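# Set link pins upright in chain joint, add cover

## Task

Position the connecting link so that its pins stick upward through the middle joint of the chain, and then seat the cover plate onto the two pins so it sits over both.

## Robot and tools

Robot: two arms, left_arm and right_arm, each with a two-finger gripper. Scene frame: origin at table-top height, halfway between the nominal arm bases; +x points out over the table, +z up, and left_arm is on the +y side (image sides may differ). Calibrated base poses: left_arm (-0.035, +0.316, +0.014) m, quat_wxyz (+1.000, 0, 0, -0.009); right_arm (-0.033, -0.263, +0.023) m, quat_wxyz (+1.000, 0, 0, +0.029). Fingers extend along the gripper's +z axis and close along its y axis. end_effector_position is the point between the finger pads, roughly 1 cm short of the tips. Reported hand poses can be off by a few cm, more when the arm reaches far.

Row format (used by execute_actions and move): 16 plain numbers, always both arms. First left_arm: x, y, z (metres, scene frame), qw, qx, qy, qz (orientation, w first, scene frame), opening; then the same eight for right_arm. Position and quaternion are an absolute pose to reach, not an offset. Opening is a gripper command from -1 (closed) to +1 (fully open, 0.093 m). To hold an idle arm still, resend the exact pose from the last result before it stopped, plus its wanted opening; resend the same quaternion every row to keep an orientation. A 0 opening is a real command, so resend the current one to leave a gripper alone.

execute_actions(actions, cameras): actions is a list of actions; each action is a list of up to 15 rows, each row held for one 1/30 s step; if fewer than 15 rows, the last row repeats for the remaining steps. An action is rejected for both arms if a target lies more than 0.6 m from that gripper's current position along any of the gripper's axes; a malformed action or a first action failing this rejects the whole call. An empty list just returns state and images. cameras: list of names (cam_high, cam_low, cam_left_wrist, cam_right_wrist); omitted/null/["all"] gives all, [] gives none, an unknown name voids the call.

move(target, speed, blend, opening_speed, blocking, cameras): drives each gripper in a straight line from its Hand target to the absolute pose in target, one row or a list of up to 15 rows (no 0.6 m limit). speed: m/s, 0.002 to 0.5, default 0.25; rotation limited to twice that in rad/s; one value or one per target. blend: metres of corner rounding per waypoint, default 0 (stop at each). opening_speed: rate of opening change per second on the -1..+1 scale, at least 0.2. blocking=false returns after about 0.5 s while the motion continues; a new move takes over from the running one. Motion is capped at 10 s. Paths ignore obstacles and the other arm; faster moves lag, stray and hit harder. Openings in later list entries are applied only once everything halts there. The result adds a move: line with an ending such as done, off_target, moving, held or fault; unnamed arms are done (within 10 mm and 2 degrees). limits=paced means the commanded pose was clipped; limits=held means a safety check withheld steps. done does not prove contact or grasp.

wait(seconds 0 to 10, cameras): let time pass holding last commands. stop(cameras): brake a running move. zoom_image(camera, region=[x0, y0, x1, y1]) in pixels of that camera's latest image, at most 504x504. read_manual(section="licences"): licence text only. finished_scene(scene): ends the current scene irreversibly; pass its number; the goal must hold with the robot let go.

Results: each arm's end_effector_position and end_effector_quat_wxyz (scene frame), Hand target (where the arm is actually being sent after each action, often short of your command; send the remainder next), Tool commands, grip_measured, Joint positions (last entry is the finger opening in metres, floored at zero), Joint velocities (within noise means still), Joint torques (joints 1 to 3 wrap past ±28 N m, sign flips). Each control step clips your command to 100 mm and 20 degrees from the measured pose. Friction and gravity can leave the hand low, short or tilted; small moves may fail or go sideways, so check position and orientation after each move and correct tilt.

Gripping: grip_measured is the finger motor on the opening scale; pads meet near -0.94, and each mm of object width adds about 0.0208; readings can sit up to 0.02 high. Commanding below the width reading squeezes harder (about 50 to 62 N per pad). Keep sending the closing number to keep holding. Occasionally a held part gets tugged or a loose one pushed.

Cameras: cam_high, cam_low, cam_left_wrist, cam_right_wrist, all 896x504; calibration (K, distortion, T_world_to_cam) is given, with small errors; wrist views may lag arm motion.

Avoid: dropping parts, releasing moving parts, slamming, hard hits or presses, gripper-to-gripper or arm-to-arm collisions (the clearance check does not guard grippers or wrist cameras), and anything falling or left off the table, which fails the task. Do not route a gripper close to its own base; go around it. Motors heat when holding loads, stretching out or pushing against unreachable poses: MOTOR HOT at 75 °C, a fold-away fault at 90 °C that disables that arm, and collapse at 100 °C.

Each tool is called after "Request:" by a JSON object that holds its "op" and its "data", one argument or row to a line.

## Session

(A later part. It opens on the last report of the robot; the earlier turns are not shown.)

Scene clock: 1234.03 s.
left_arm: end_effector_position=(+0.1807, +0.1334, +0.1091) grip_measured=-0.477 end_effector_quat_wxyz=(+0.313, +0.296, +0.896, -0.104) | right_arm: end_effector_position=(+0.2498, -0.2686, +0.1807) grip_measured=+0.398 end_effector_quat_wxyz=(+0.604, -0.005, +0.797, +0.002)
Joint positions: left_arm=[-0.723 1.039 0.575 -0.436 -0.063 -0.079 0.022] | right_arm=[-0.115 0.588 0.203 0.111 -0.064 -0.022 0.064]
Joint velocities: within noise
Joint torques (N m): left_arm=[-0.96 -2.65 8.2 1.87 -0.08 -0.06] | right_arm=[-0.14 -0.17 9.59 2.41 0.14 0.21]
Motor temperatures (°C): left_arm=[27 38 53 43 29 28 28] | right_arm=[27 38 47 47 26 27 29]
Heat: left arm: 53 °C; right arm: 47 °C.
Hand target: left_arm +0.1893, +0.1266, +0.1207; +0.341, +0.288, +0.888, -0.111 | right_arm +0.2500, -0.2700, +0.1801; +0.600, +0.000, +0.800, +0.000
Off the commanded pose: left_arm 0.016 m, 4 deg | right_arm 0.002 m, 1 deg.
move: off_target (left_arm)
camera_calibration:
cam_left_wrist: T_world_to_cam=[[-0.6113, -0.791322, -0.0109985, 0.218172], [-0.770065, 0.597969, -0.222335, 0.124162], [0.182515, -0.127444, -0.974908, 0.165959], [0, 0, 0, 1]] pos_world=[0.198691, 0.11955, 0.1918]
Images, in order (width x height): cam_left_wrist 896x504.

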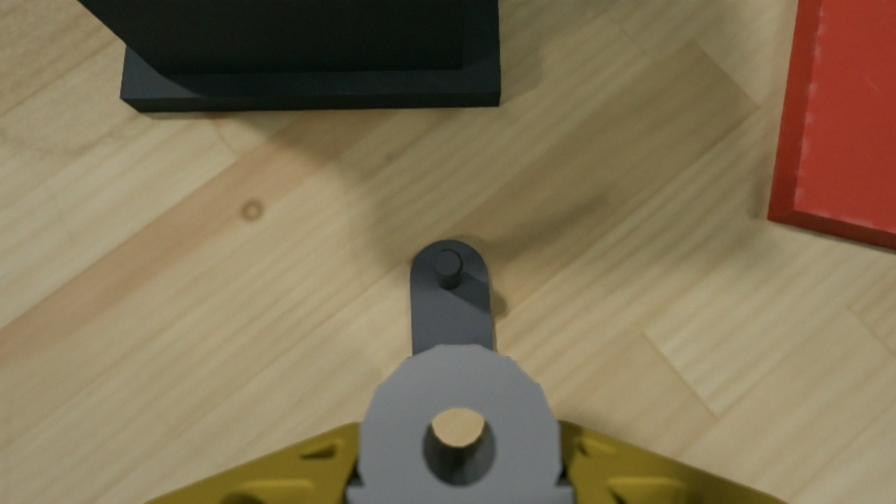

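Request:
{"op": "move", "data": {
  "target": [
    [0.2000,0.1210,0.105,0.3409,0.2885,0.8879,-0.1107,-0.85,0.25,-0.27,0.18,0.6,0.0,0.8,0.0,0.4]
  ],
  "speed": 0.06,
  "cameras": ["cam_left_wrist"]
}}

Scene clock: 1247.53 s.
left_arm: end_effector_position=(+0.1892, +0.1269, +0.0942) grip_measured=-0.477 end_effector_quat_wxyz=(+0.314, +0.295, +0.897, -0.103) | right_arm: end_effector_position=(+0.2498, -0.2686, +0.1807) grip_measured=+0.398 end_effector_quat_wxyz=(+0.604, -0.005, +0.797, +0.002)
Joint positions: left_arm=[-0.719 1.114 0.549 -0.335 -0.063 -0.08 0.022] | right_arm=[-0.115 0.588 0.203 0.111 -0.064 -0.022 0.064]
Joint velocities: within noise
Joint torques (N m): left_arm=[0.28 -3.06 8.02 1.94 0.03 0.04] | right_arm=[-0.08 -0.13 9.69 2.42 0.15 0.17]
Motor temperatures (°C): left_arm=[27 35 53 43 29 28 28] | right_arm=[27 37 47 48 26 27 29]
Heat: left arm: 53 °C; right arm: 48 °C.
Hand target: left_arm +0.1993, +0.1216, +0.1057; +0.341, +0.288, +0.888, -0.111 | right_arm +0.2500, -0.2700, +0.1801; +0.600, +0.000, +0.800, +0.000
Off the commanded pose: left_arm 0.016 m, 3 deg | right_arm 0.002 m, 1 deg.
move: off_target (left_arm)
camera_calibration:
cam_left_wrist: T_world_to_cam=[[-0.608454, -0.793512, -0.0110274, 0.217833], [-0.772129, 0.595153, -0.222734, 0.132006], [0.183305, -0.127009, -0.974817, 0.148776], [0, 0, 0, 1]] pos_world=[0.207196, 0.113185, 0.176833]
Images, in order (width x height): cam_left_wrist 896x504.

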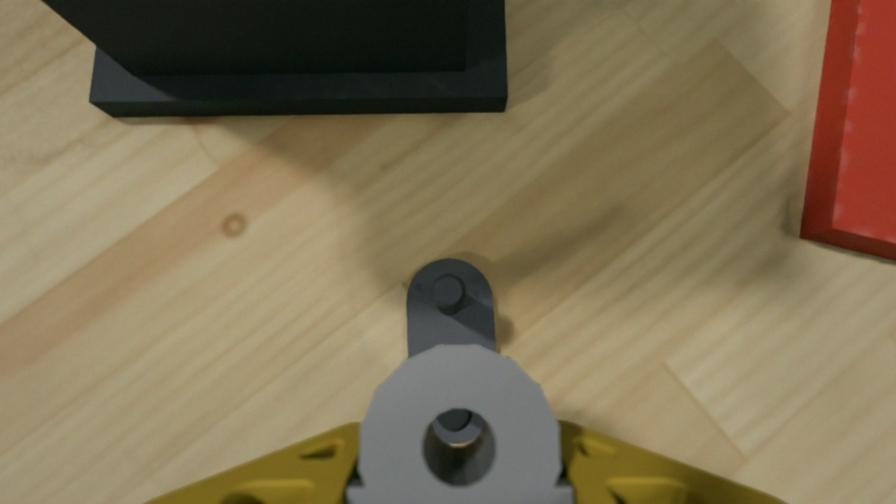

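Request:
{"op": "move", "data": {
  "target": [
    [0.1988,0.1226,0.087,0.3409,0.2885,0.8879,-0.1107,-0.85,0.25,-0.27,0.18,0.6,0.0,0.8,0.0,0.4]
  ],
  "speed": 0.05,
  "cameras": ["cam_left_wrist"]
}}

Request:
{"op": "zoom_image", "data": {
  "camera": "cam_left_wrist",
  "region": [350, 250, 570, 504]
}}

Scene clock: 1265.50 s.
left_arm: end_effector_position=(+0.1875, +0.1284, +0.0765) grip_measured=-0.477 end_effector_quat_wxyz=(+0.314, +0.295, +0.897, -0.103) | right_arm: end_effector_position=(+0.2498, -0.2686, +0.1807) grip_measured=+0.398 end_effector_quat_wxyz=(+0.604, -0.005, +0.797, +0.002)
Joint positions: left_arm=[-0.719 1.137 0.485 -0.248 -0.063 -0.08 0.022] | right_arm=[-0.115 0.588 0.203 0.111 -0.064 -0.022 0.064]
Joint velocities: within noise
Joint torques (N m): left_arm=[0.47 -2.85 7.84 1.88 0.02 0.04] | right_arm=[0.01 -0.21 9.59 2.45 0.18 0.17]
Motor temperatures (°C): left_arm=[27 34 53 45 29 28 28] | right_arm=[27 37 48 48 26 27 29]
Heat: left arm: 53 °C; right arm: 48 °C.
Hand target: left_arm +0.1980, +0.1233, +0.0875; +0.340, +0.288, +0.888, -0.110 | right_arm +0.2500, -0.2700, +0.1801; +0.600, +0.000, +0.800, +0.000
Off the commanded pose: left_arm 0.017 m, 3 deg | right_arm 0.002 m, 1 deg.
move: off_target (left_arm)
camera_calibration:
cam_left_wrist: T_world_to_cam=[[-0.608445, -0.793521, -0.0109328, 0.217819], [-0.77194, 0.594981, -0.223846, 0.12593], [0.184131, -0.127758, -0.974563, 0.132006], [0, 0, 0, 1]] pos_world=[0.205435, 0.114783, 0.159218]
Images, in order (width x height): cam_left_wrist 896x504.

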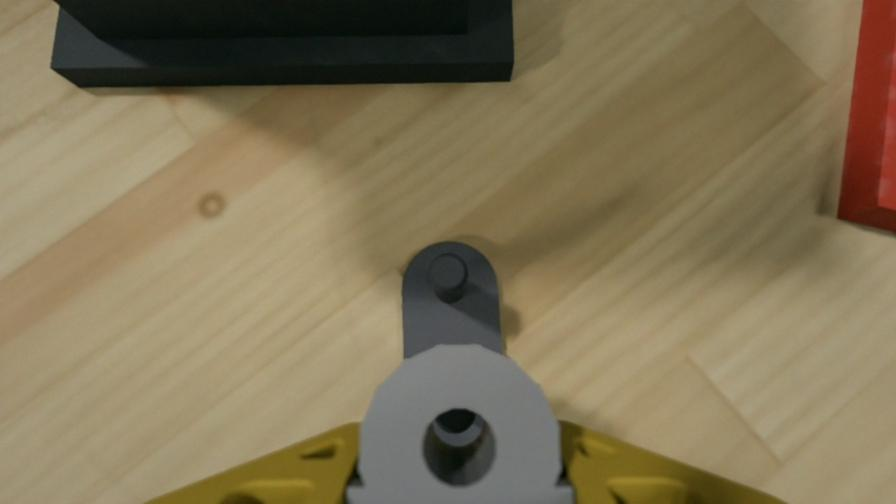

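Scaled by 1.984 from the camera's 896x504 image, which has a finer 1280x720 frame.

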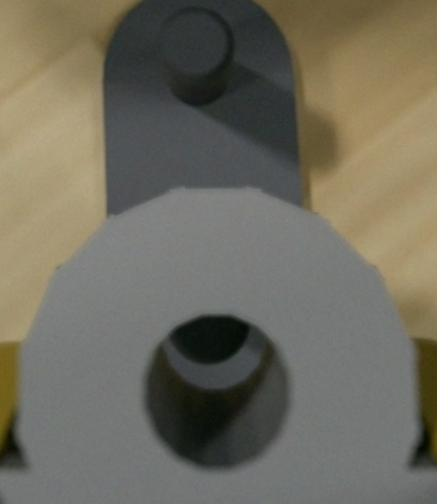

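Request:
{"op": "move", "data": {
  "target": [
    [0.2003,0.1226,0.078,0.3409,0.2885,0.8879,-0.1107,-0.85,0.25,-0.27,0.18,0.6,0.0,0.8,0.0,0.4]
  ],
  "speed": 0.05,
  "cameras": ["cam_left_wrist"]
}}

Request:
{"op": "zoom_image", "data": {
  "camera": "cam_left_wrist",
  "region": [350, 250, 570, 504]
}}

Scene clock: 1276.63 s.
left_arm: end_effector_position=(+0.1898, +0.1290, +0.0678) grip_measured=-0.477 end_effector_quat_wxyz=(+0.315, +0.292, +0.897, -0.102) | right_arm: end_effector_position=(+0.2498, -0.2686, +0.1807) grip_measured=+0.398 end_effector_quat_wxyz=(+0.604, -0.005, +0.797, +0.002)
Joint positions: left_arm=[-0.713 1.165 0.461 -0.195 -0.063 -0.078 0.022] | right_arm=[-0.115 0.588 0.203 0.111 -0.064 -0.022 0.064]
Joint velocities: within noise
Joint torques (N m): left_arm=[0.34 -3.06 7.66 1.93 0.06 0.08] | right_arm=[-0.05 -0.21 9.74 2.41 0.18 0.19]
Motor temperatures (°C): left_arm=[27 33 54 46 29 28 29] | right_arm=[27 37 48 48 26 27 29]
Heat: left arm: 54 °C; right arm: 48 °C.
Hand target: left_arm +0.1996, +0.1232, +0.0786; +0.341, +0.288, +0.888, -0.110 | right_arm +0.2500, -0.2700, +0.1801; +0.600, +0.000, +0.800, +0.000
Off the commanded pose: left_arm 0.016 m, 3 deg | right_arm 0.002 m, 1 deg.
move: off_target (left_arm)
camera_calibration:
cam_left_wrist: T_world_to_cam=[[-0.603683, -0.79714, -0.0115843, 0.219221], [-0.775258, 0.590375, -0.224572, 0.126701], [0.185854, -0.12659, -0.974389, 0.122684], [0, 0, 0, 1]] pos_world=[0.207764, 0.11548, 0.150535]
Images, in order (width x height): cam_left_wrist 896x504.

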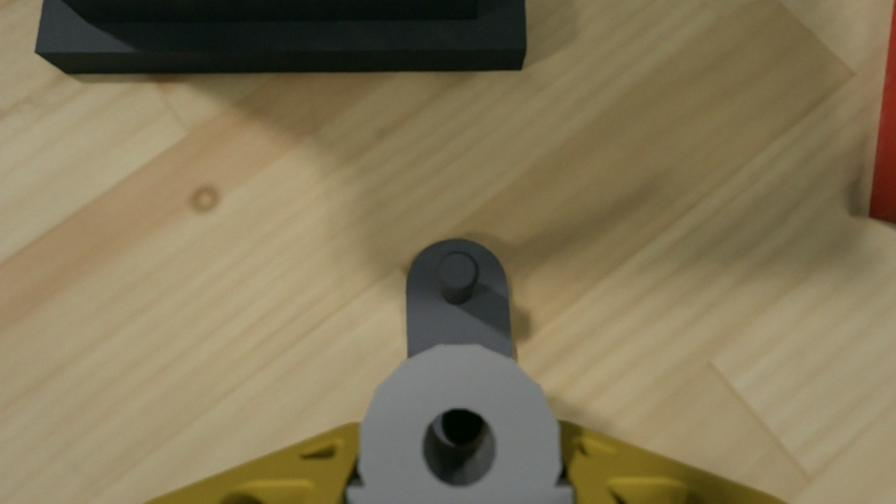

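Scaled by 1.984 from the camera's 896x504 image, which has a finer 1280x720 frame.

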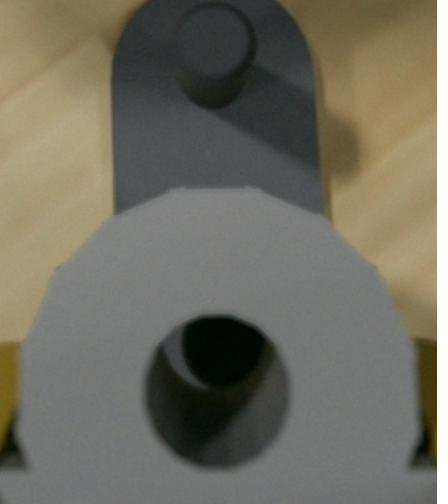

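Request:
{"op": "move", "data": {
  "target": [
    [0.1992,0.1216,0.070,0.3409,0.2885,0.8879,-0.1107,-0.85,0.25,-0.27,0.18,0.6,0.0,0.8,0.0,0.4]
  ],
  "speed": 0.04,
  "cameras": ["cam_left_wrist"]
}}

Request:
{"op": "zoom_image", "data": {
  "camera": "cam_left_wrist",
  "region": [350, 250, 570, 504]
}}

Scene clock: 1288.93 s.
left_arm: end_effector_position=(+0.1905, +0.1284, +0.0607) grip_measured=-0.477 end_effector_quat_wxyz=(+0.316, +0.292, +0.897, -0.103) | right_arm: end_effector_position=(+0.2498, -0.2686, +0.1807) grip_measured=+0.398 end_effector_quat_wxyz=(+0.604, -0.005, +0.797, +0.002)
Joint positions: left_arm=[-0.713 1.188 0.439 -0.147 -0.063 -0.078 0.022] | right_arm=[-0.115 0.588 0.203 0.111 -0.064 -0.022 0.064]
Joint velocities: within noise
Joint torques (N m): left_arm=[-0.4 -3.15 7.42 1.87 0.02 0.04] | right_arm=[-0.13 -0.16 9.65 2.41 0.15 0.19]
Motor temperatures (°C): left_arm=[27 33 52 46 29 28 29] | right_arm=[27 36 48 49 26 27 29]
Heat: left arm: 52 °C; right arm: 49 °C.
Hand target: left_arm +0.1986, +0.1220, +0.0706; +0.341, +0.288, +0.888, -0.111 | right_arm +0.2500, -0.2700, +0.1801; +0.600, +0.000, +0.800, +0.000
Off the commanded pose: left_arm 0.014 m, 3 deg | right_arm 0.002 m, 1 deg.
move: off_target (left_arm)
camera_calibration:
cam_left_wrist: T_world_to_cam=[[-0.603651, -0.797169, -0.0112721, 0.21904], [-0.774614, 0.589799, -0.228276, 0.126207], [0.188623, -0.129067, -0.973531, 0.115298], [0, 0, 0, 1]] pos_world=[0.208238, 0.115056, 0.143525]
Images, in order (width x height): cam_left_wrist 896x504.

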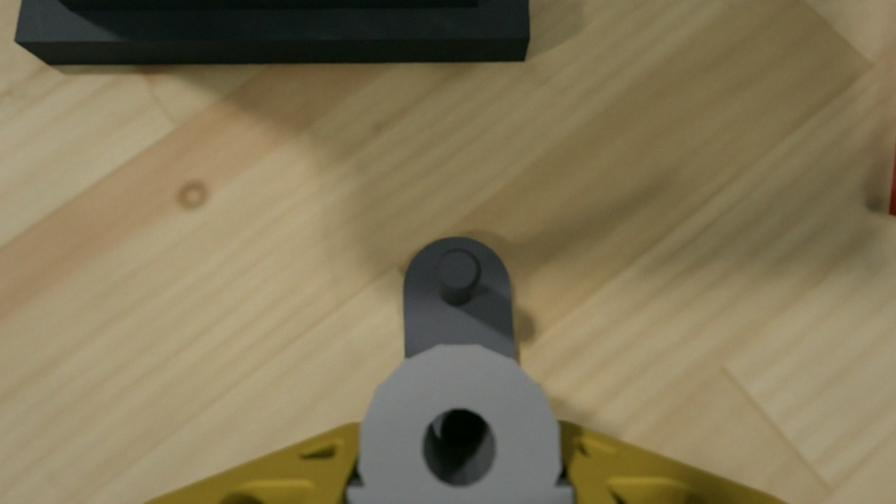

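Scaled by 1.984 from the camera's 896x504 image, which has a finer 1280x720 frame.

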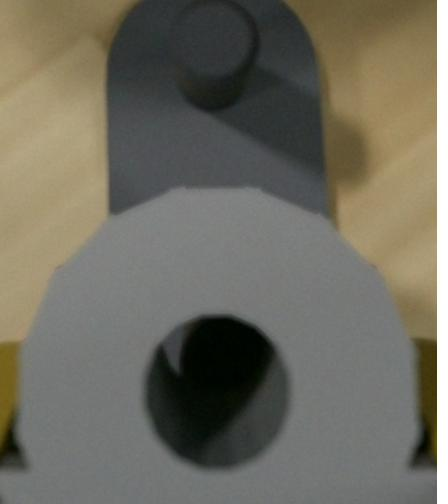

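Request:
{"op": "move", "data": {
  "target": [
    [0.1972,0.1196,0.071,0.3409,0.2885,0.8879,-0.1107,-0.85,0.25,-0.27,0.18,0.6,0.0,0.8,0.0,0.4]
  ],
  "speed": 0.04,
  "cameras": ["cam_left_wrist"]
}}

Request:
{"op": "zoom_image", "data": {
  "camera": "cam_left_wrist",
  "region": [350, 250, 570, 504]
}}

Scene clock: 1299.73 s.
left_arm: end_effector_position=(+0.1890, +0.1266, +0.0607) grip_measured=-0.477 end_effector_quat_wxyz=(+0.316, +0.295, +0.896, -0.104) | right_arm: end_effector_position=(+0.2498, -0.2686, +0.1807) grip_measured=+0.398 end_effector_quat_wxyz=(+0.604, -0.005, +0.797, +0.002)
Joint positions: left_arm=[-0.721 1.188 0.439 -0.146 -0.064 -0.08 0.022] | right_arm=[-0.115 0.588 0.203 0.111 -0.064 -0.022 0.064]
Joint velocities: within noise
Joint torques (N m): left_arm=[-1.03 -3.38 7.65 1.83 -0.06 -0.07] | right_arm=[0.08 -0.02 9.59 2.42 0.16 0.19]
Motor temperatures (°C): left_arm=[27 32 51 45 29 28 29] | right_arm=[27 36 48 49 26 27 29]
Heat: left arm: 51 °C; right arm: 49 °C.
Hand target: left_arm +0.1967, +0.1199, +0.0715; +0.341, +0.288, +0.888, -0.111 | right_arm +0.2500, -0.2700, +0.1801; +0.600, +0.000, +0.800, +0.000
Off the commanded pose: left_arm 0.015 m, 3 deg | right_arm 0.002 m, 1 deg.
move: off_target (left_arm)
camera_calibration:
cam_left_wrist: T_world_to_cam=[[-0.609424, -0.792771, -0.0108189, 0.21715], [-0.770297, 0.595269, -0.228684, 0.124633], [0.187734, -0.131032, -0.973441, 0.115734], [0, 0, 0, 1]] pos_world=[0.206613, 0.113125, 0.143511]
Images, in order (width x height): cam_left_wrist 896x504.

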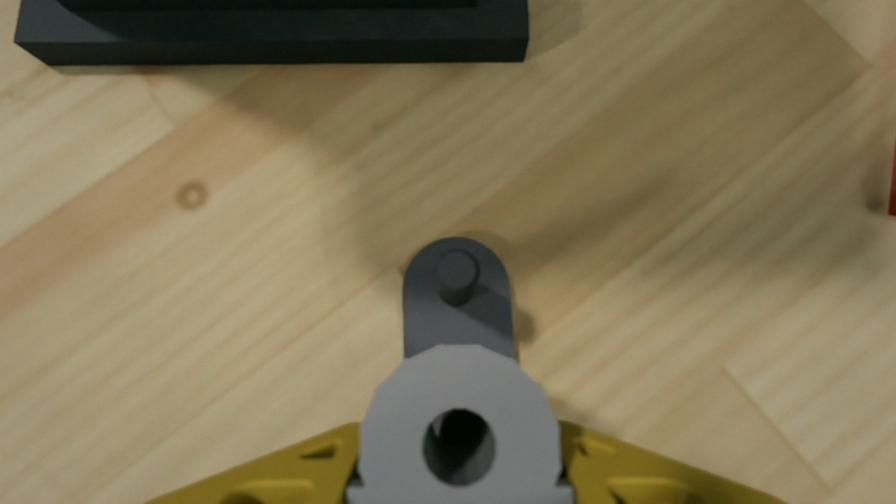

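Scaled by 1.984 from the camera's 896x504 image, which has a finer 1280x720 frame.

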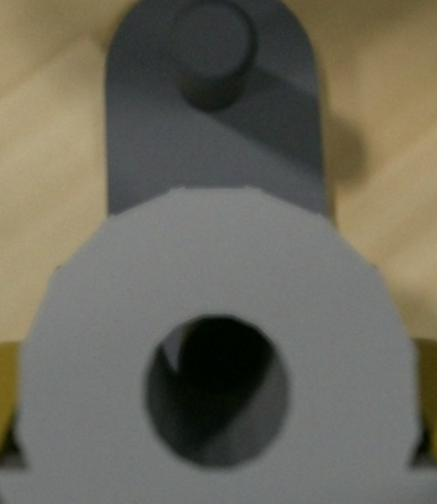

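Request:
{"op": "move", "data": {
  "target": [
    [0.1985,0.1209,0.060,0.3409,0.2885,0.8879,-0.1107,-0.85,0.25,-0.27,0.18,0.6,0.0,0.8,0.0,0.4]
  ],
  "speed": 0.04,
  "cameras": ["cam_left_wrist"]
}}

Request:
{"op": "zoom_image", "data": {
  "camera": "cam_left_wrist",
  "region": [350, 250, 570, 504]
}}

Scene clock: 1308.63 s.
left_arm: end_effector_position=(+0.1954, +0.1207, +0.0604) grip_measured=-0.477 end_effector_quat_wxyz=(+0.335, +0.292, +0.889, -0.113) | right_arm: end_effector_position=(+0.2498, -0.2686, +0.1807) grip_measured=+0.398 end_effector_quat_wxyz=(+0.604, -0.005, +0.797, +0.002)
Joint positions: left_arm=[-0.721 1.213 0.421 -0.06 -0.064 -0.08 0.022] | right_arm=[-0.115 0.588 0.203 0.111 -0.064 -0.022 0.064]
Joint velocities: within noise
Joint torques (N m): left_arm=[-0.1 -2.44 6.42 1.72 0.01 0.01] | right_arm=[-0.14 -0.13 9.76 2.42 0.19 0.17]
Motor temperatures (°C): left_arm=[27 32 51 45 29 28 29] | right_arm=[27 36 48 49 26 27 29]
Heat: left arm: 51 °C; right arm: 49 °C.
Hand target: left_arm +0.1984, +0.1209, +0.0601; +0.341, +0.288, +0.888, -0.111 | right_arm +0.2500, -0.2700, +0.1801; +0.600, +0.000, +0.800, +0.000
Off the commanded pose: left_arm 0.003 m, 1 deg | right_arm 0.002 m, 1 deg.
move: done
camera_calibration:
cam_left_wrist: T_world_to_cam=[[-0.609136, -0.793033, -0.00723222, 0.216184], [-0.762343, 0.588029, -0.270287, 0.13484], [0.218599, -0.159128, -0.962753, 0.110213], [0, 0, 0, 1]] pos_world=[0.210387, 0.109689, 0.144117]
Images, in order (width x height): cam_left_wrist 896x504.

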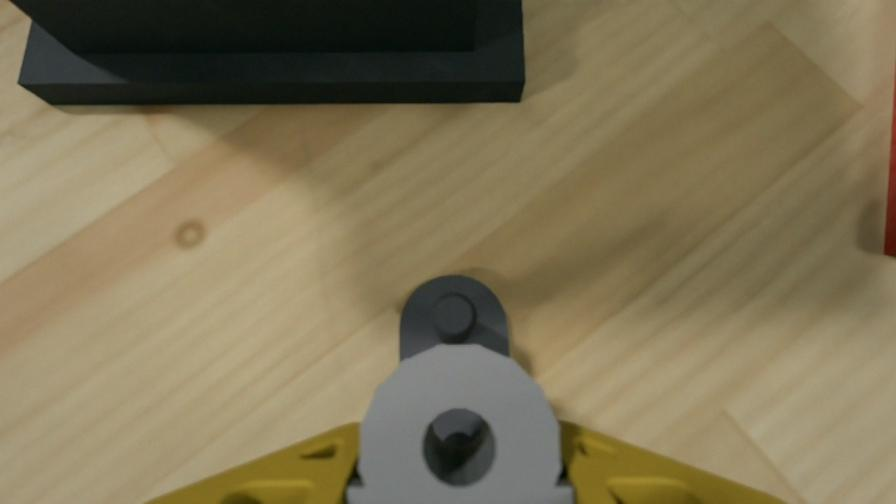

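Scaled by 1.984 from the camera's 896x504 image, which has a finer 1280x720 frame.

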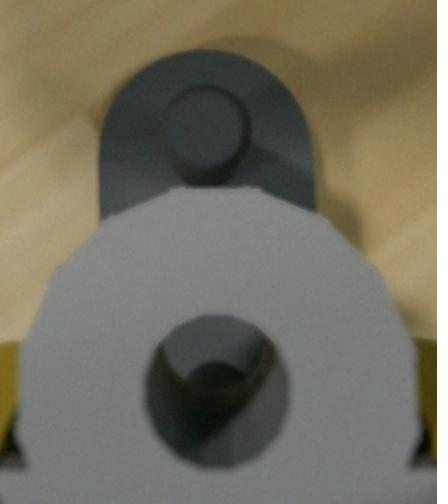

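Request:
{"op": "move", "data": {
  "target": [
    [0.1920,0.1255,0.078,0.3341,0.2900,0.8905,-0.1080,-0.85,0.25,-0.27,0.18,0.6,0.0,0.8,0.0,0.4]
  ],
  "speed": 0.04,
  "cameras": ["cam_left_wrist"]
}}

Request:
{"op": "zoom_image", "data": {
  "camera": "cam_left_wrist",
  "region": [350, 250, 570, 504]
}}

Scene clock: 1319.83 s.
left_arm: end_effector_position=(+0.1829, +0.1321, +0.0604) grip_measured=-0.477 end_effector_quat_wxyz=(+0.311, +0.296, +0.897, -0.102) | right_arm: end_effector_position=(+0.2498, -0.2686, +0.1807) grip_measured=+0.398 end_effector_quat_wxyz=(+0.604, -0.005, +0.797, +0.002)
Joint positions: left_arm=[-0.721 1.151 0.426 -0.182 -0.064 -0.08 0.022] | right_arm=[-0.115 0.588 0.203 0.111 -0.064 -0.022 0.064]
Joint velocities: within noise
Joint torques (N m): left_arm=[-0.49 -4.19 9.98 1.41 -0.02 -0.03] | right_arm=[0.01 -0.23 9.66 2.44 0.23 0.17]
Motor temperatures (°C): left_arm=[27 32 51 44 29 28 29] | right_arm=[27 36 48 49 26 27 29]
Heat: left arm: 51 °C; right arm: 49 °C.
Hand target: left_arm +0.1917, +0.1257, +0.0779; +0.334, +0.290, +0.890, -0.108 | right_arm +0.2500, -0.2700, +0.1801; +0.600, +0.000, +0.800, +0.000
Off the commanded pose: left_arm 0.021 m, 3 deg | right_arm 0.002 m, 1 deg.
move: off_target (left_arm)
camera_calibration:
cam_left_wrist: T_world_to_cam=[[-0.609526, -0.792677, -0.0118313, 0.217901], [-0.772308, 0.5971, -0.216822, 0.115933], [0.178934, -0.123021, -0.976139, 0.118009], [0, 0, 0, 1]] pos_world=[0.201237, 0.118019, 0.142908]
Images, in order (width x height): cam_left_wrist 896x504.

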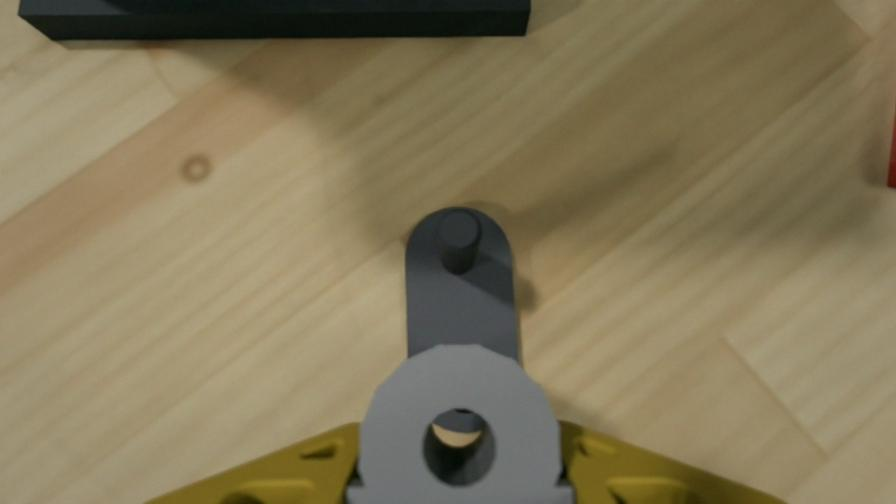

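Scaled by 1.984 from the camera's 896x504 image, which has a finer 1280x720 frame.

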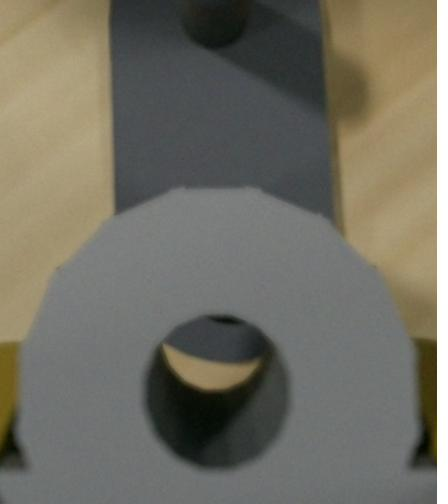

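Request:
{"op": "move", "data": {
  "target": [
    [0.1920,0.1255,0.115,0.3409,0.2885,0.8879,-0.1107,-0.85,0.25,-0.27,0.18,0.6,0.0,0.8,0.0,0.4],
    [0.1999,0.1220,0.078,0.3409,0.2885,0.8879,-0.1107,-0.85,0.25,-0.27,0.18,0.6,0.0,0.8,0.0,0.4]
  ],
  "speed": 0.05,
  "cameras": ["cam_left_wrist"]
}}

Request:
{"op": "zoom_image", "data": {
  "camera": "cam_left_wrist",
  "region": [350, 250, 570, 504]
}}

Scene clock: 1334.90 s.
left_arm: end_effector_position=(+0.1890, +0.1285, +0.0672) grip_measured=-0.477 end_effector_quat_wxyz=(+0.314, +0.293, +0.897, -0.102) | right_arm: end_effector_position=(+0.2498, -0.2686, +0.1807) grip_measured=+0.398 end_effector_quat_wxyz=(+0.604, -0.005, +0.797, +0.002)
Joint positions: left_arm=[-0.716 1.167 0.461 -0.195 -0.064 -0.08 0.022] | right_arm=[-0.115 0.588 0.203 0.111 -0.064 -0.022 0.064]
Joint velocities: within noise
Joint torques (N m): left_arm=[0.28 -3.12 7.69 1.85 0.03 0.06] | right_arm=[-0.01 -0.12 9.7 2.41 0.16 0.17]
Motor temperatures (°C): left_arm=[27 32 52 43 29 28 29] | right_arm=[27 36 49 49 26 27 29]
Heat: left arm: 52 °C; right arm: 49 °C.
Hand target: left_arm +0.1991, +0.1227, +0.0786; +0.341, +0.288, +0.888, -0.110 | right_arm +0.2500, -0.2700, +0.1801; +0.600, +0.000, +0.800, +0.000
Off the commanded pose: left_arm 0.017 m, 3 deg | right_arm 0.002 m, 1 deg.
move: off_target (left_arm)
camera_calibration:
cam_left_wrist: T_world_to_cam=[[-0.605539, -0.795735, -0.0113569, 0.218454], [-0.774326, 0.592421, -0.222387, 0.125665], [0.183689, -0.12587, -0.974892, 0.122521], [0, 0, 0, 1]] pos_world=[0.207083, 0.114807, 0.149872]
Images, in order (width x height): cam_left_wrist 896x504.

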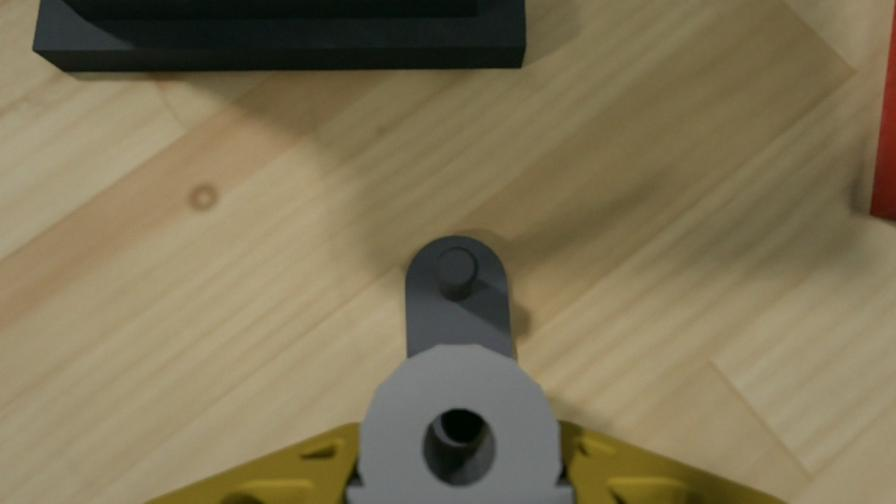

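Scaled by 1.984 from the camera's 896x504 image, which has a finer 1280x720 frame.

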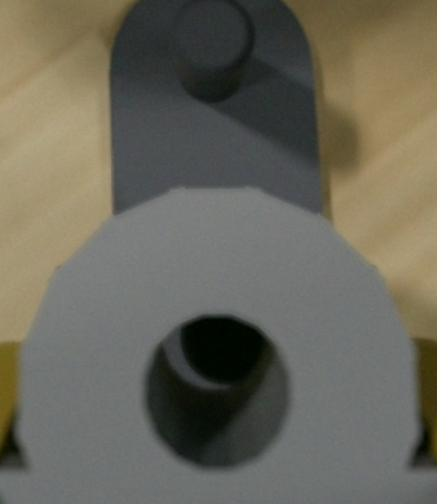

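Request:
{"op": "move", "data": {
  "target": [
    [0.1978,0.1194,0.078,0.3409,0.2885,0.8879,-0.1107,-0.85,0.25,-0.27,0.18,0.6,0.0,0.8,0.0,0.4]
  ],
  "speed": 0.04,
  "cameras": ["cam_left_wrist"]
}}

Request:
{"op": "zoom_image", "data": {
  "camera": "cam_left_wrist",
  "region": [350, 250, 570, 504]
}}

Scene clock: 1349.30 s.
left_arm: end_effector_position=(+0.1884, +0.1276, +0.0673) grip_measured=-0.477 end_effector_quat_wxyz=(+0.314, +0.295, +0.897, -0.103) | right_arm: end_effector_position=(+0.2498, -0.2686, +0.1807) grip_measured=+0.398 end_effector_quat_wxyz=(+0.604, -0.005, +0.797, +0.002)
Joint positions: left_arm=[-0.72 1.167 0.461 -0.195 -0.064 -0.08 0.022] | right_arm=[-0.115 0.588 0.203 0.111 -0.064 -0.022 0.064]
Joint velocities: within noise
Joint torques (N m): left_arm=[-1.02 -3.03 7.79 1.89 -0.03 -0.08] | right_arm=[-0.16 -0.06 9.94 2.46 0.18 0.18]
Motor temperatures (°C): left_arm=[27 32 51 45 29 28 29] | right_arm=[27 35 49 50 26 27 29]
Heat: left arm: 51 °C; right arm: 50 °C.
Hand target: left_arm +0.1971, +0.1200, +0.0786; +0.340, +0.288, +0.888, -0.111 | right_arm +0.2500, -0.2700, +0.1801; +0.600, +0.000, +0.800, +0.000
Off the commanded pose: left_arm 0.016 m, 3 deg | right_arm 0.002 m, 1 deg.
move: off_target (left_arm)
camera_calibration:
cam_left_wrist: T_world_to_cam=[[-0.608563, -0.793425, -0.0112937, 0.217601], [-0.771935, 0.595256, -0.223128, 0.12502], [0.183758, -0.12707, -0.974724, 0.122754], [0, 0, 0, 1]] pos_world=[0.206374, 0.11383, 0.150004]
Images, in order (width x height): cam_left_wrist 896x504.

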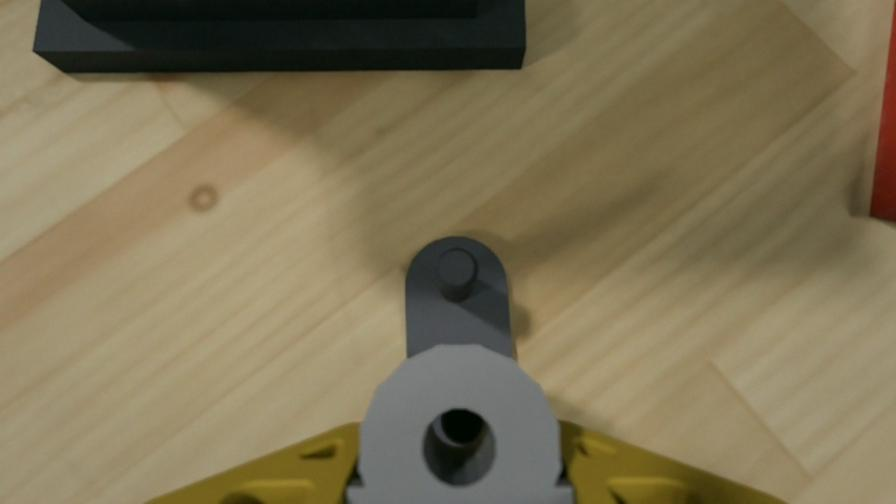

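Scaled by 1.984 from the camera's 896x504 image, which has a finer 1280x720 frame.

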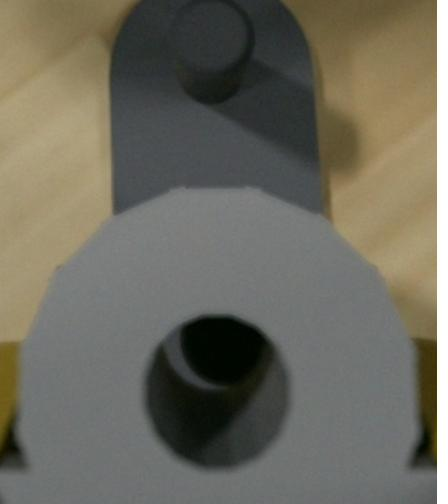

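Request:
{"op": "move", "data": {
  "target": [
    [0.1966,0.1176,0.078,0.3409,0.2885,0.8879,-0.1107,-0.85,0.25,-0.27,0.18,0.6,0.0,0.8,0.0,0.4]
  ],
  "speed": 0.04,
  "cameras": ["cam_left_wrist"]
}}

Request:
{"op": "zoom_image", "data": {
  "camera": "cam_left_wrist",
  "region": [350, 250, 570, 504]
}}

Scene clock: 1362.40 s.
left_arm: end_effector_position=(+0.1867, +0.1257, +0.0665) grip_measured=-0.477 end_effector_quat_wxyz=(+0.313, +0.297, +0.896, -0.103) | right_arm: end_effector_position=(+0.2498, -0.2686, +0.1807) grip_measured=+0.398 end_effector_quat_wxyz=(+0.604, -0.005, +0.797, +0.002)
Joint positions: left_arm=[-0.731 1.17 0.461 -0.194 -0.068 -0.085 0.022] | right_arm=[-0.115 0.588 0.203 0.111 -0.064 -0.022 0.064]
Joint velocities: within noise
Joint torques (N m): left_arm=[-1.03 -3.23 7.86 1.88 -0.08 -0.08] | right_arm=[-0.14 -0.12 9.7 2.42 0.18 0.21]
Motor temperatures (°C): left_arm=[27 32 51 46 29 28 29] | right_arm=[27 35 49 50 26 27 29]
Heat: left arm: 51 °C; right arm: 50 °C.
Hand target: left_arm +0.1958, +0.1181, +0.0786; +0.340, +0.289, +0.888, -0.111 | right_arm +0.2500, -0.2700, +0.1801; +0.600, +0.000, +0.800, +0.000
Off the commanded pose: left_arm 0.017 m, 4 deg | right_arm 0.002 m, 1 deg.
move: off_target (left_arm)
camera_calibration:
cam_left_wrist: T_world_to_cam=[[-0.611549, -0.791122, -0.0115397, 0.215423], [-0.770068, 0.598496, -0.220904, 0.123763], [0.181668, -0.126207, -0.975227, 0.122378], [0, 0, 0, 1]] pos_world=[0.204815, 0.111799, 0.149172]
Images, in order (width x height): cam_left_wrist 896x504.

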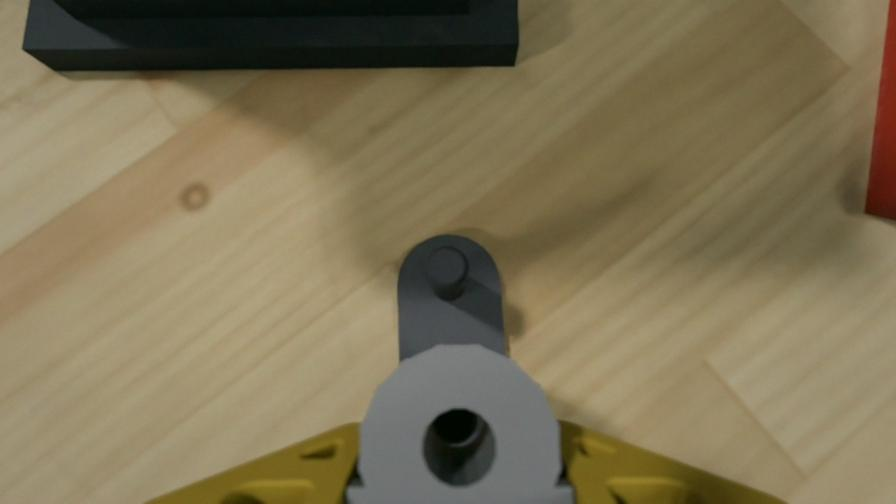

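Scaled by 1.984 from the camera's 896x504 image, which has a finer 1280x720 frame.

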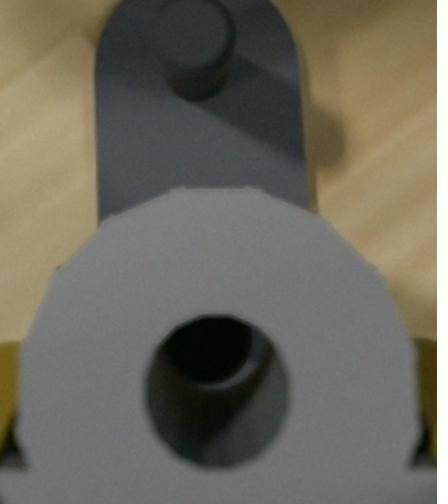

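Request:
{"op": "move", "data": {
  "target": [
    [0.1964,0.1179,0.068,0.3409,0.2885,0.8879,-0.1107,-0.85,0.25,-0.27,0.18,0.6,0.0,0.8,0.0,0.4]
  ],
  "speed": 0.04,
  "cameras": ["cam_left_wrist"]
}}

Request:
{"op": "zoom_image", "data": {
  "camera": "cam_left_wrist",
  "region": [350, 250, 570, 504]
}}

Scene clock: 1371.87 s.
left_arm: end_effector_position=(+0.1862, +0.1266, +0.0568) grip_measured=-0.477 end_effector_quat_wxyz=(+0.311, +0.296, +0.897, -0.102) | right_arm: end_effector_position=(+0.2498, -0.2686, +0.1807) grip_measured=+0.398 end_effector_quat_wxyz=(+0.604, -0.005, +0.797, +0.002)
Joint positions: left_arm=[-0.731 1.195 0.433 -0.145 -0.07 -0.086 0.022] | right_arm=[-0.115 0.588 0.203 0.111 -0.064 -0.022 0.064]
Joint velocities: within noise
Joint torques (N m): left_arm=[-0.96 -3.19 7.46 1.94 -0.06 -0.08] | right_arm=[-0.02 -0.08 9.77 2.42 0.21 0.2]
Motor temperatures (°C): left_arm=[27 32 51 46 29 28 30] | right_arm=[27 35 49 50 26 27 29]
Heat: left arm: 51 °C; right arm: 50 °C.
Hand target: left_arm +0.1955, +0.1185, +0.0687; +0.340, +0.289, +0.888, -0.111 | right_arm +0.2500, -0.2700, +0.1801; +0.600, +0.000, +0.800, +0.000
Off the commanded pose: left_arm 0.017 m, 4 deg | right_arm 0.002 m, 1 deg.
move: off_target (left_arm)
camera_calibration:
cam_left_wrist: T_world_to_cam=[[-0.610356, -0.792027, -0.0126082, 0.215608], [-0.771485, 0.597986, -0.21731, 0.120794], [0.179655, -0.122909, -0.976021, 0.11307], [0, 0, 0, 1]] pos_world=[0.204475, 0.112431, 0.139327]
Images, in order (width x height): cam_left_wrist 896x504.

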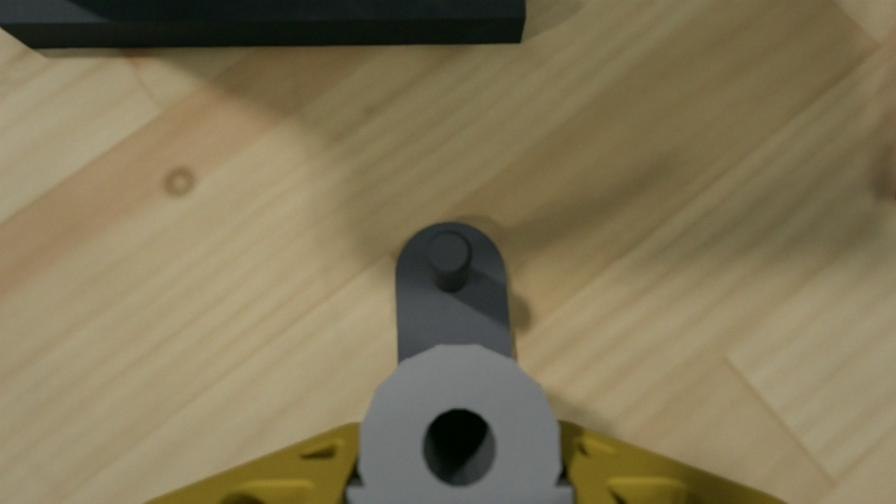

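Scaled by 1.984 from the camera's 896x504 image, which has a finer 1280x720 frame.

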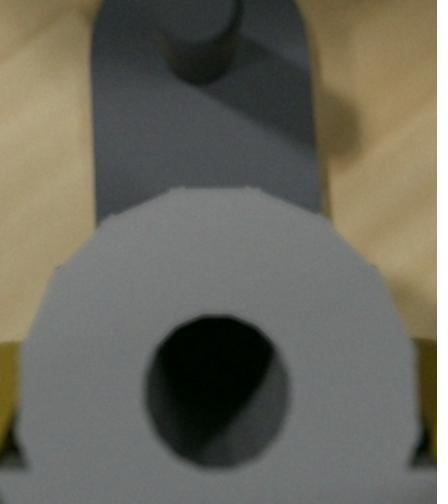

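Request:
{"op": "move", "data": {
  "target": [
    [0.1966,0.1185,0.056,0.3409,0.2885,0.8879,-0.1107,-0.85,0.25,-0.27,0.18,0.6,0.0,0.8,0.0,0.4]
  ],
  "speed": 0.04,
  "cameras": ["cam_left_wrist"]
}}

Scene clock: 1379.60 s.
left_arm: end_effector_position=(+0.1862, +0.1266, +0.0451) grip_measured=-0.477 end_effector_quat_wxyz=(+0.312, +0.296, +0.897, -0.102) | right_arm: end_effector_position=(+0.2498, -0.2686, +0.1807) grip_measured=+0.398 end_effector_quat_wxyz=(+0.604, -0.005, +0.797, +0.002)
Joint positions: left_arm=[-0.731 1.233 0.399 -0.072 -0.07 -0.086 0.022] | right_arm=[-0.115 0.588 0.203 0.111 -0.064 -0.022 0.064]
Joint velocities: within noise
Joint torques (N m): left_arm=[-0.66 -3.34 7.23 1.92 -0.06 -0.05] | right_arm=[0.01 -0.1 9.69 2.41 0.15 0.19]
Motor temperatures (°C): left_arm=[27 32 51 45 29 28 30] | right_arm=[27 35 49 50 26 27 29]
Heat: left arm: 51 °C; right arm: 50 °C.
Hand target: left_arm +0.1959, +0.1190, +0.0567; +0.340, +0.289, +0.888, -0.111 | right_arm +0.2500, -0.2700, +0.1801; +0.600, +0.000, +0.800, +0.000
Off the commanded pose: left_arm 0.017 m, 4 deg | right_arm 0.002 m, 1 deg.
move: off_target (left_arm)
camera_calibration:
cam_left_wrist: T_world_to_cam=[[-0.610346, -0.792036, -0.0125033, 0.215455], [-0.771302, 0.597816, -0.218422, 0.118283], [0.180473, -0.123669, -0.975774, 0.101591], [0, 0, 0, 1]] pos_world=[0.2044, 0.112501, 0.127659]
Images, in order (width x height): cam_left_wrist 896x504.

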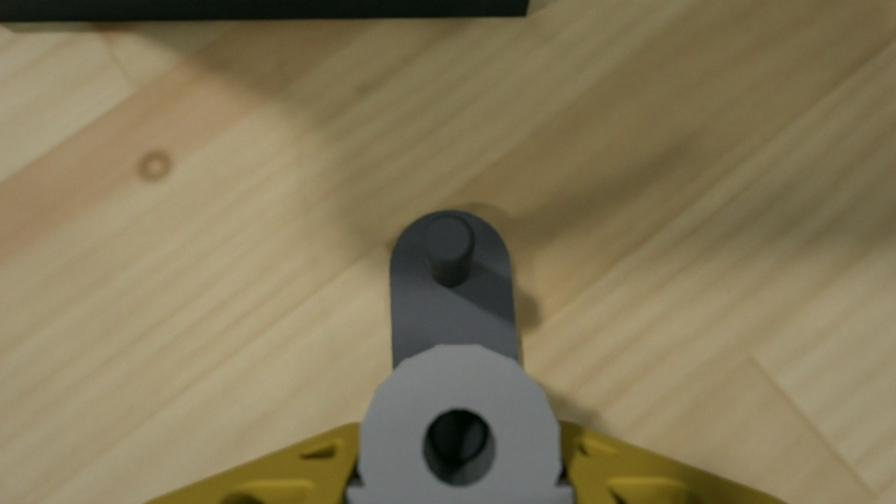

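Request:
{"op": "move", "data": {
  "target": [
    [0.1966,0.1185,0.045,0.3409,0.2885,0.8879,-0.1107,-0.85,0.25,-0.27,0.18,0.6,0.0,0.8,0.0,0.4]
  ],
  "speed": 0.04,
  "cameras": ["cam_left_wrist"]
}}

Request:
{"op": "move", "data": {
  "target": [
    [0.1966,0.1185,0.037,0.3409,0.2885,0.8879,-0.1107,-0.85,0.25,-0.27,0.18,0.6,0.0,0.8,0.0,0.4]
  ],
  "speed": 0.04,
  "cameras": ["cam_left_wrist"]
}}

Scene clock: 1391.73 s.
left_arm: end_effector_position=(+0.1865, +0.1263, +0.0346) grip_measured=-0.477 end_effector_quat_wxyz=(+0.313, +0.296, +0.897, -0.103) | right_arm: end_effector_position=(+0.2498, -0.2686, +0.1807) grip_measured=+0.398 end_effector_quat_wxyz=(+0.604, -0.005, +0.797, +0.002)
Joint positions: left_arm=[-0.731 1.274 0.371 0 -0.07 -0.086 0.022] | right_arm=[-0.115 0.588 0.203 0.111 -0.064 -0.022 0.064]
Joint velocities: within noise
Joint torques (N m): left_arm=[-0.68 -3.36 6.84 1.92 -0.04 -0.06] | right_arm=[-0.13 -0.08 9.59 2.39 0.17 0.17]
Motor temperatures (°C): left_arm=[27 32 50 45 29 28 30] | right_arm=[27 35 49 50 26 27 29]
Heat: left arm: 50 °C; right arm: 50 °C.
Hand target: left_arm +0.1958, +0.1190, +0.0456; +0.340, +0.289, +0.888, -0.111 | right_arm +0.2500, -0.2700, +0.1801; +0.600, +0.000, +0.800, +0.000
Off the commanded pose: left_arm 0.016 m, 4 deg | right_arm 0.002 m, 1 deg.
move: off_target (left_arm)
camera_calibration:
cam_left_wrist: T_world_to_cam=[[-0.610325, -0.792056, -0.0122934, 0.215281], [-0.770934, 0.597474, -0.220647, 0.116424], [0.182109, -0.125189, -0.975276, 0.0911697], [0, 0, 0, 1]] pos_world=[0.204544, 0.112367, 0.117251]
Images, in order (width x height): cam_left_wrist 896x504.

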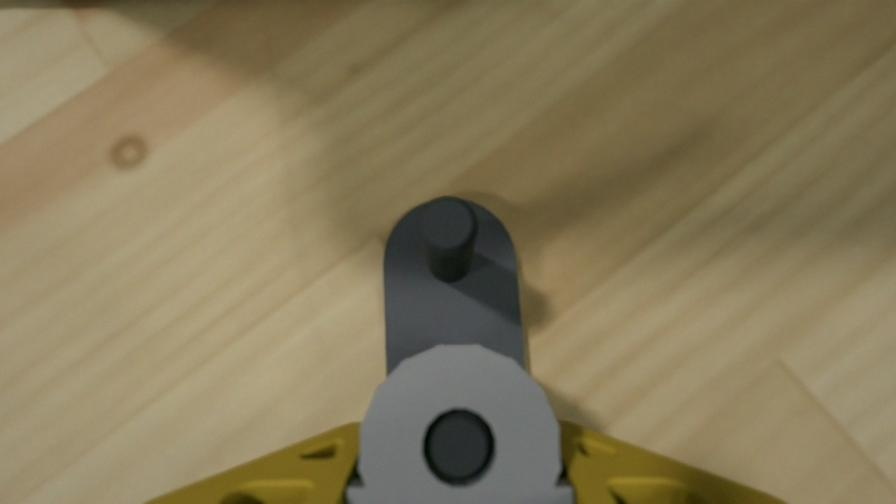

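Scene clock: 1392.60 s.
left_arm: end_effector_position=(+0.1867, +0.1262, +0.0269) grip_measured=-0.477 end_effector_quat_wxyz=(+0.313, +0.296, +0.896, -0.103) | right_arm: end_effector_position=(+0.2498, -0.2686, +0.1807) grip_measured=+0.398 end_effector_quat_wxyz=(+0.604, -0.005, +0.797, +0.002)
Joint positions: left_arm=[-0.731 1.307 0.351 0.054 -0.07 -0.086 0.022] | right_arm=[-0.115 0.588 0.203 0.111 -0.064 -0.022 0.064]
Joint velocities: within noise
Joint torques (N m): left_arm=[-0.7 -3.47 6.64 1.92 -0.05 -0.06] | right_arm=[-0.13 -0.12 9.81 2.42 0.19 0.16]
Motor temperatures (°C): left_arm=[27 32 50 45 29 28 30] | right_arm=[27 35 49 50 26 27 29]
Heat: left arm: 50 °C; right arm: 50 °C.
Hand target: left_arm +0.1959, +0.1189, +0.0376; +0.340, +0.289, +0.888, -0.111 | right_arm +0.2500, -0.2700, +0.1801; +0.600, +0.000, +0.800, +0.000
Off the commanded pose: left_arm 0.016 m, 4 deg | right_arm 0.002 m, 1 deg.
move: off_target (left_arm)
camera_calibration:
cam_left_wrist: T_world_to_cam=[[-0.610315, -0.792065, -0.0121884, 0.215158], [-0.770749, 0.597302, -0.221758, 0.114988], [0.182927, -0.125948, -0.975025, 0.0834972], [0, 0, 0, 1]] pos_world=[0.204667, 0.112253, 0.109534]
Images, in order (width x height): cam_left_wrist 896x504.

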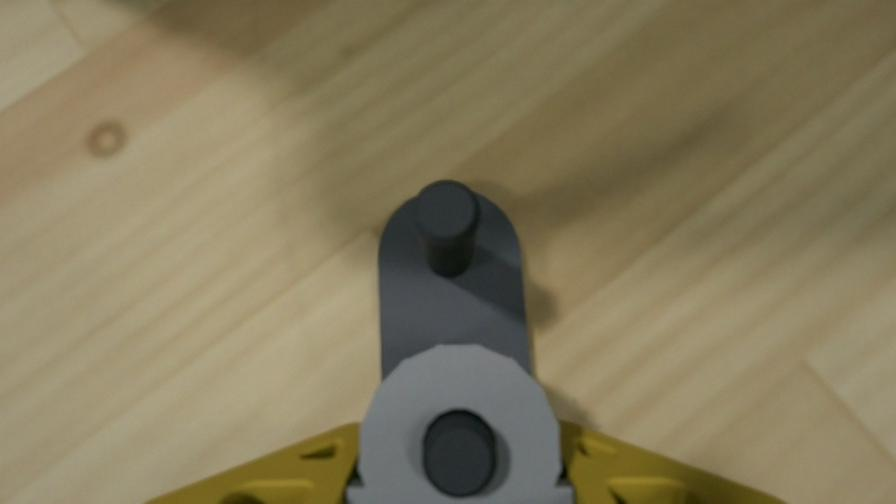

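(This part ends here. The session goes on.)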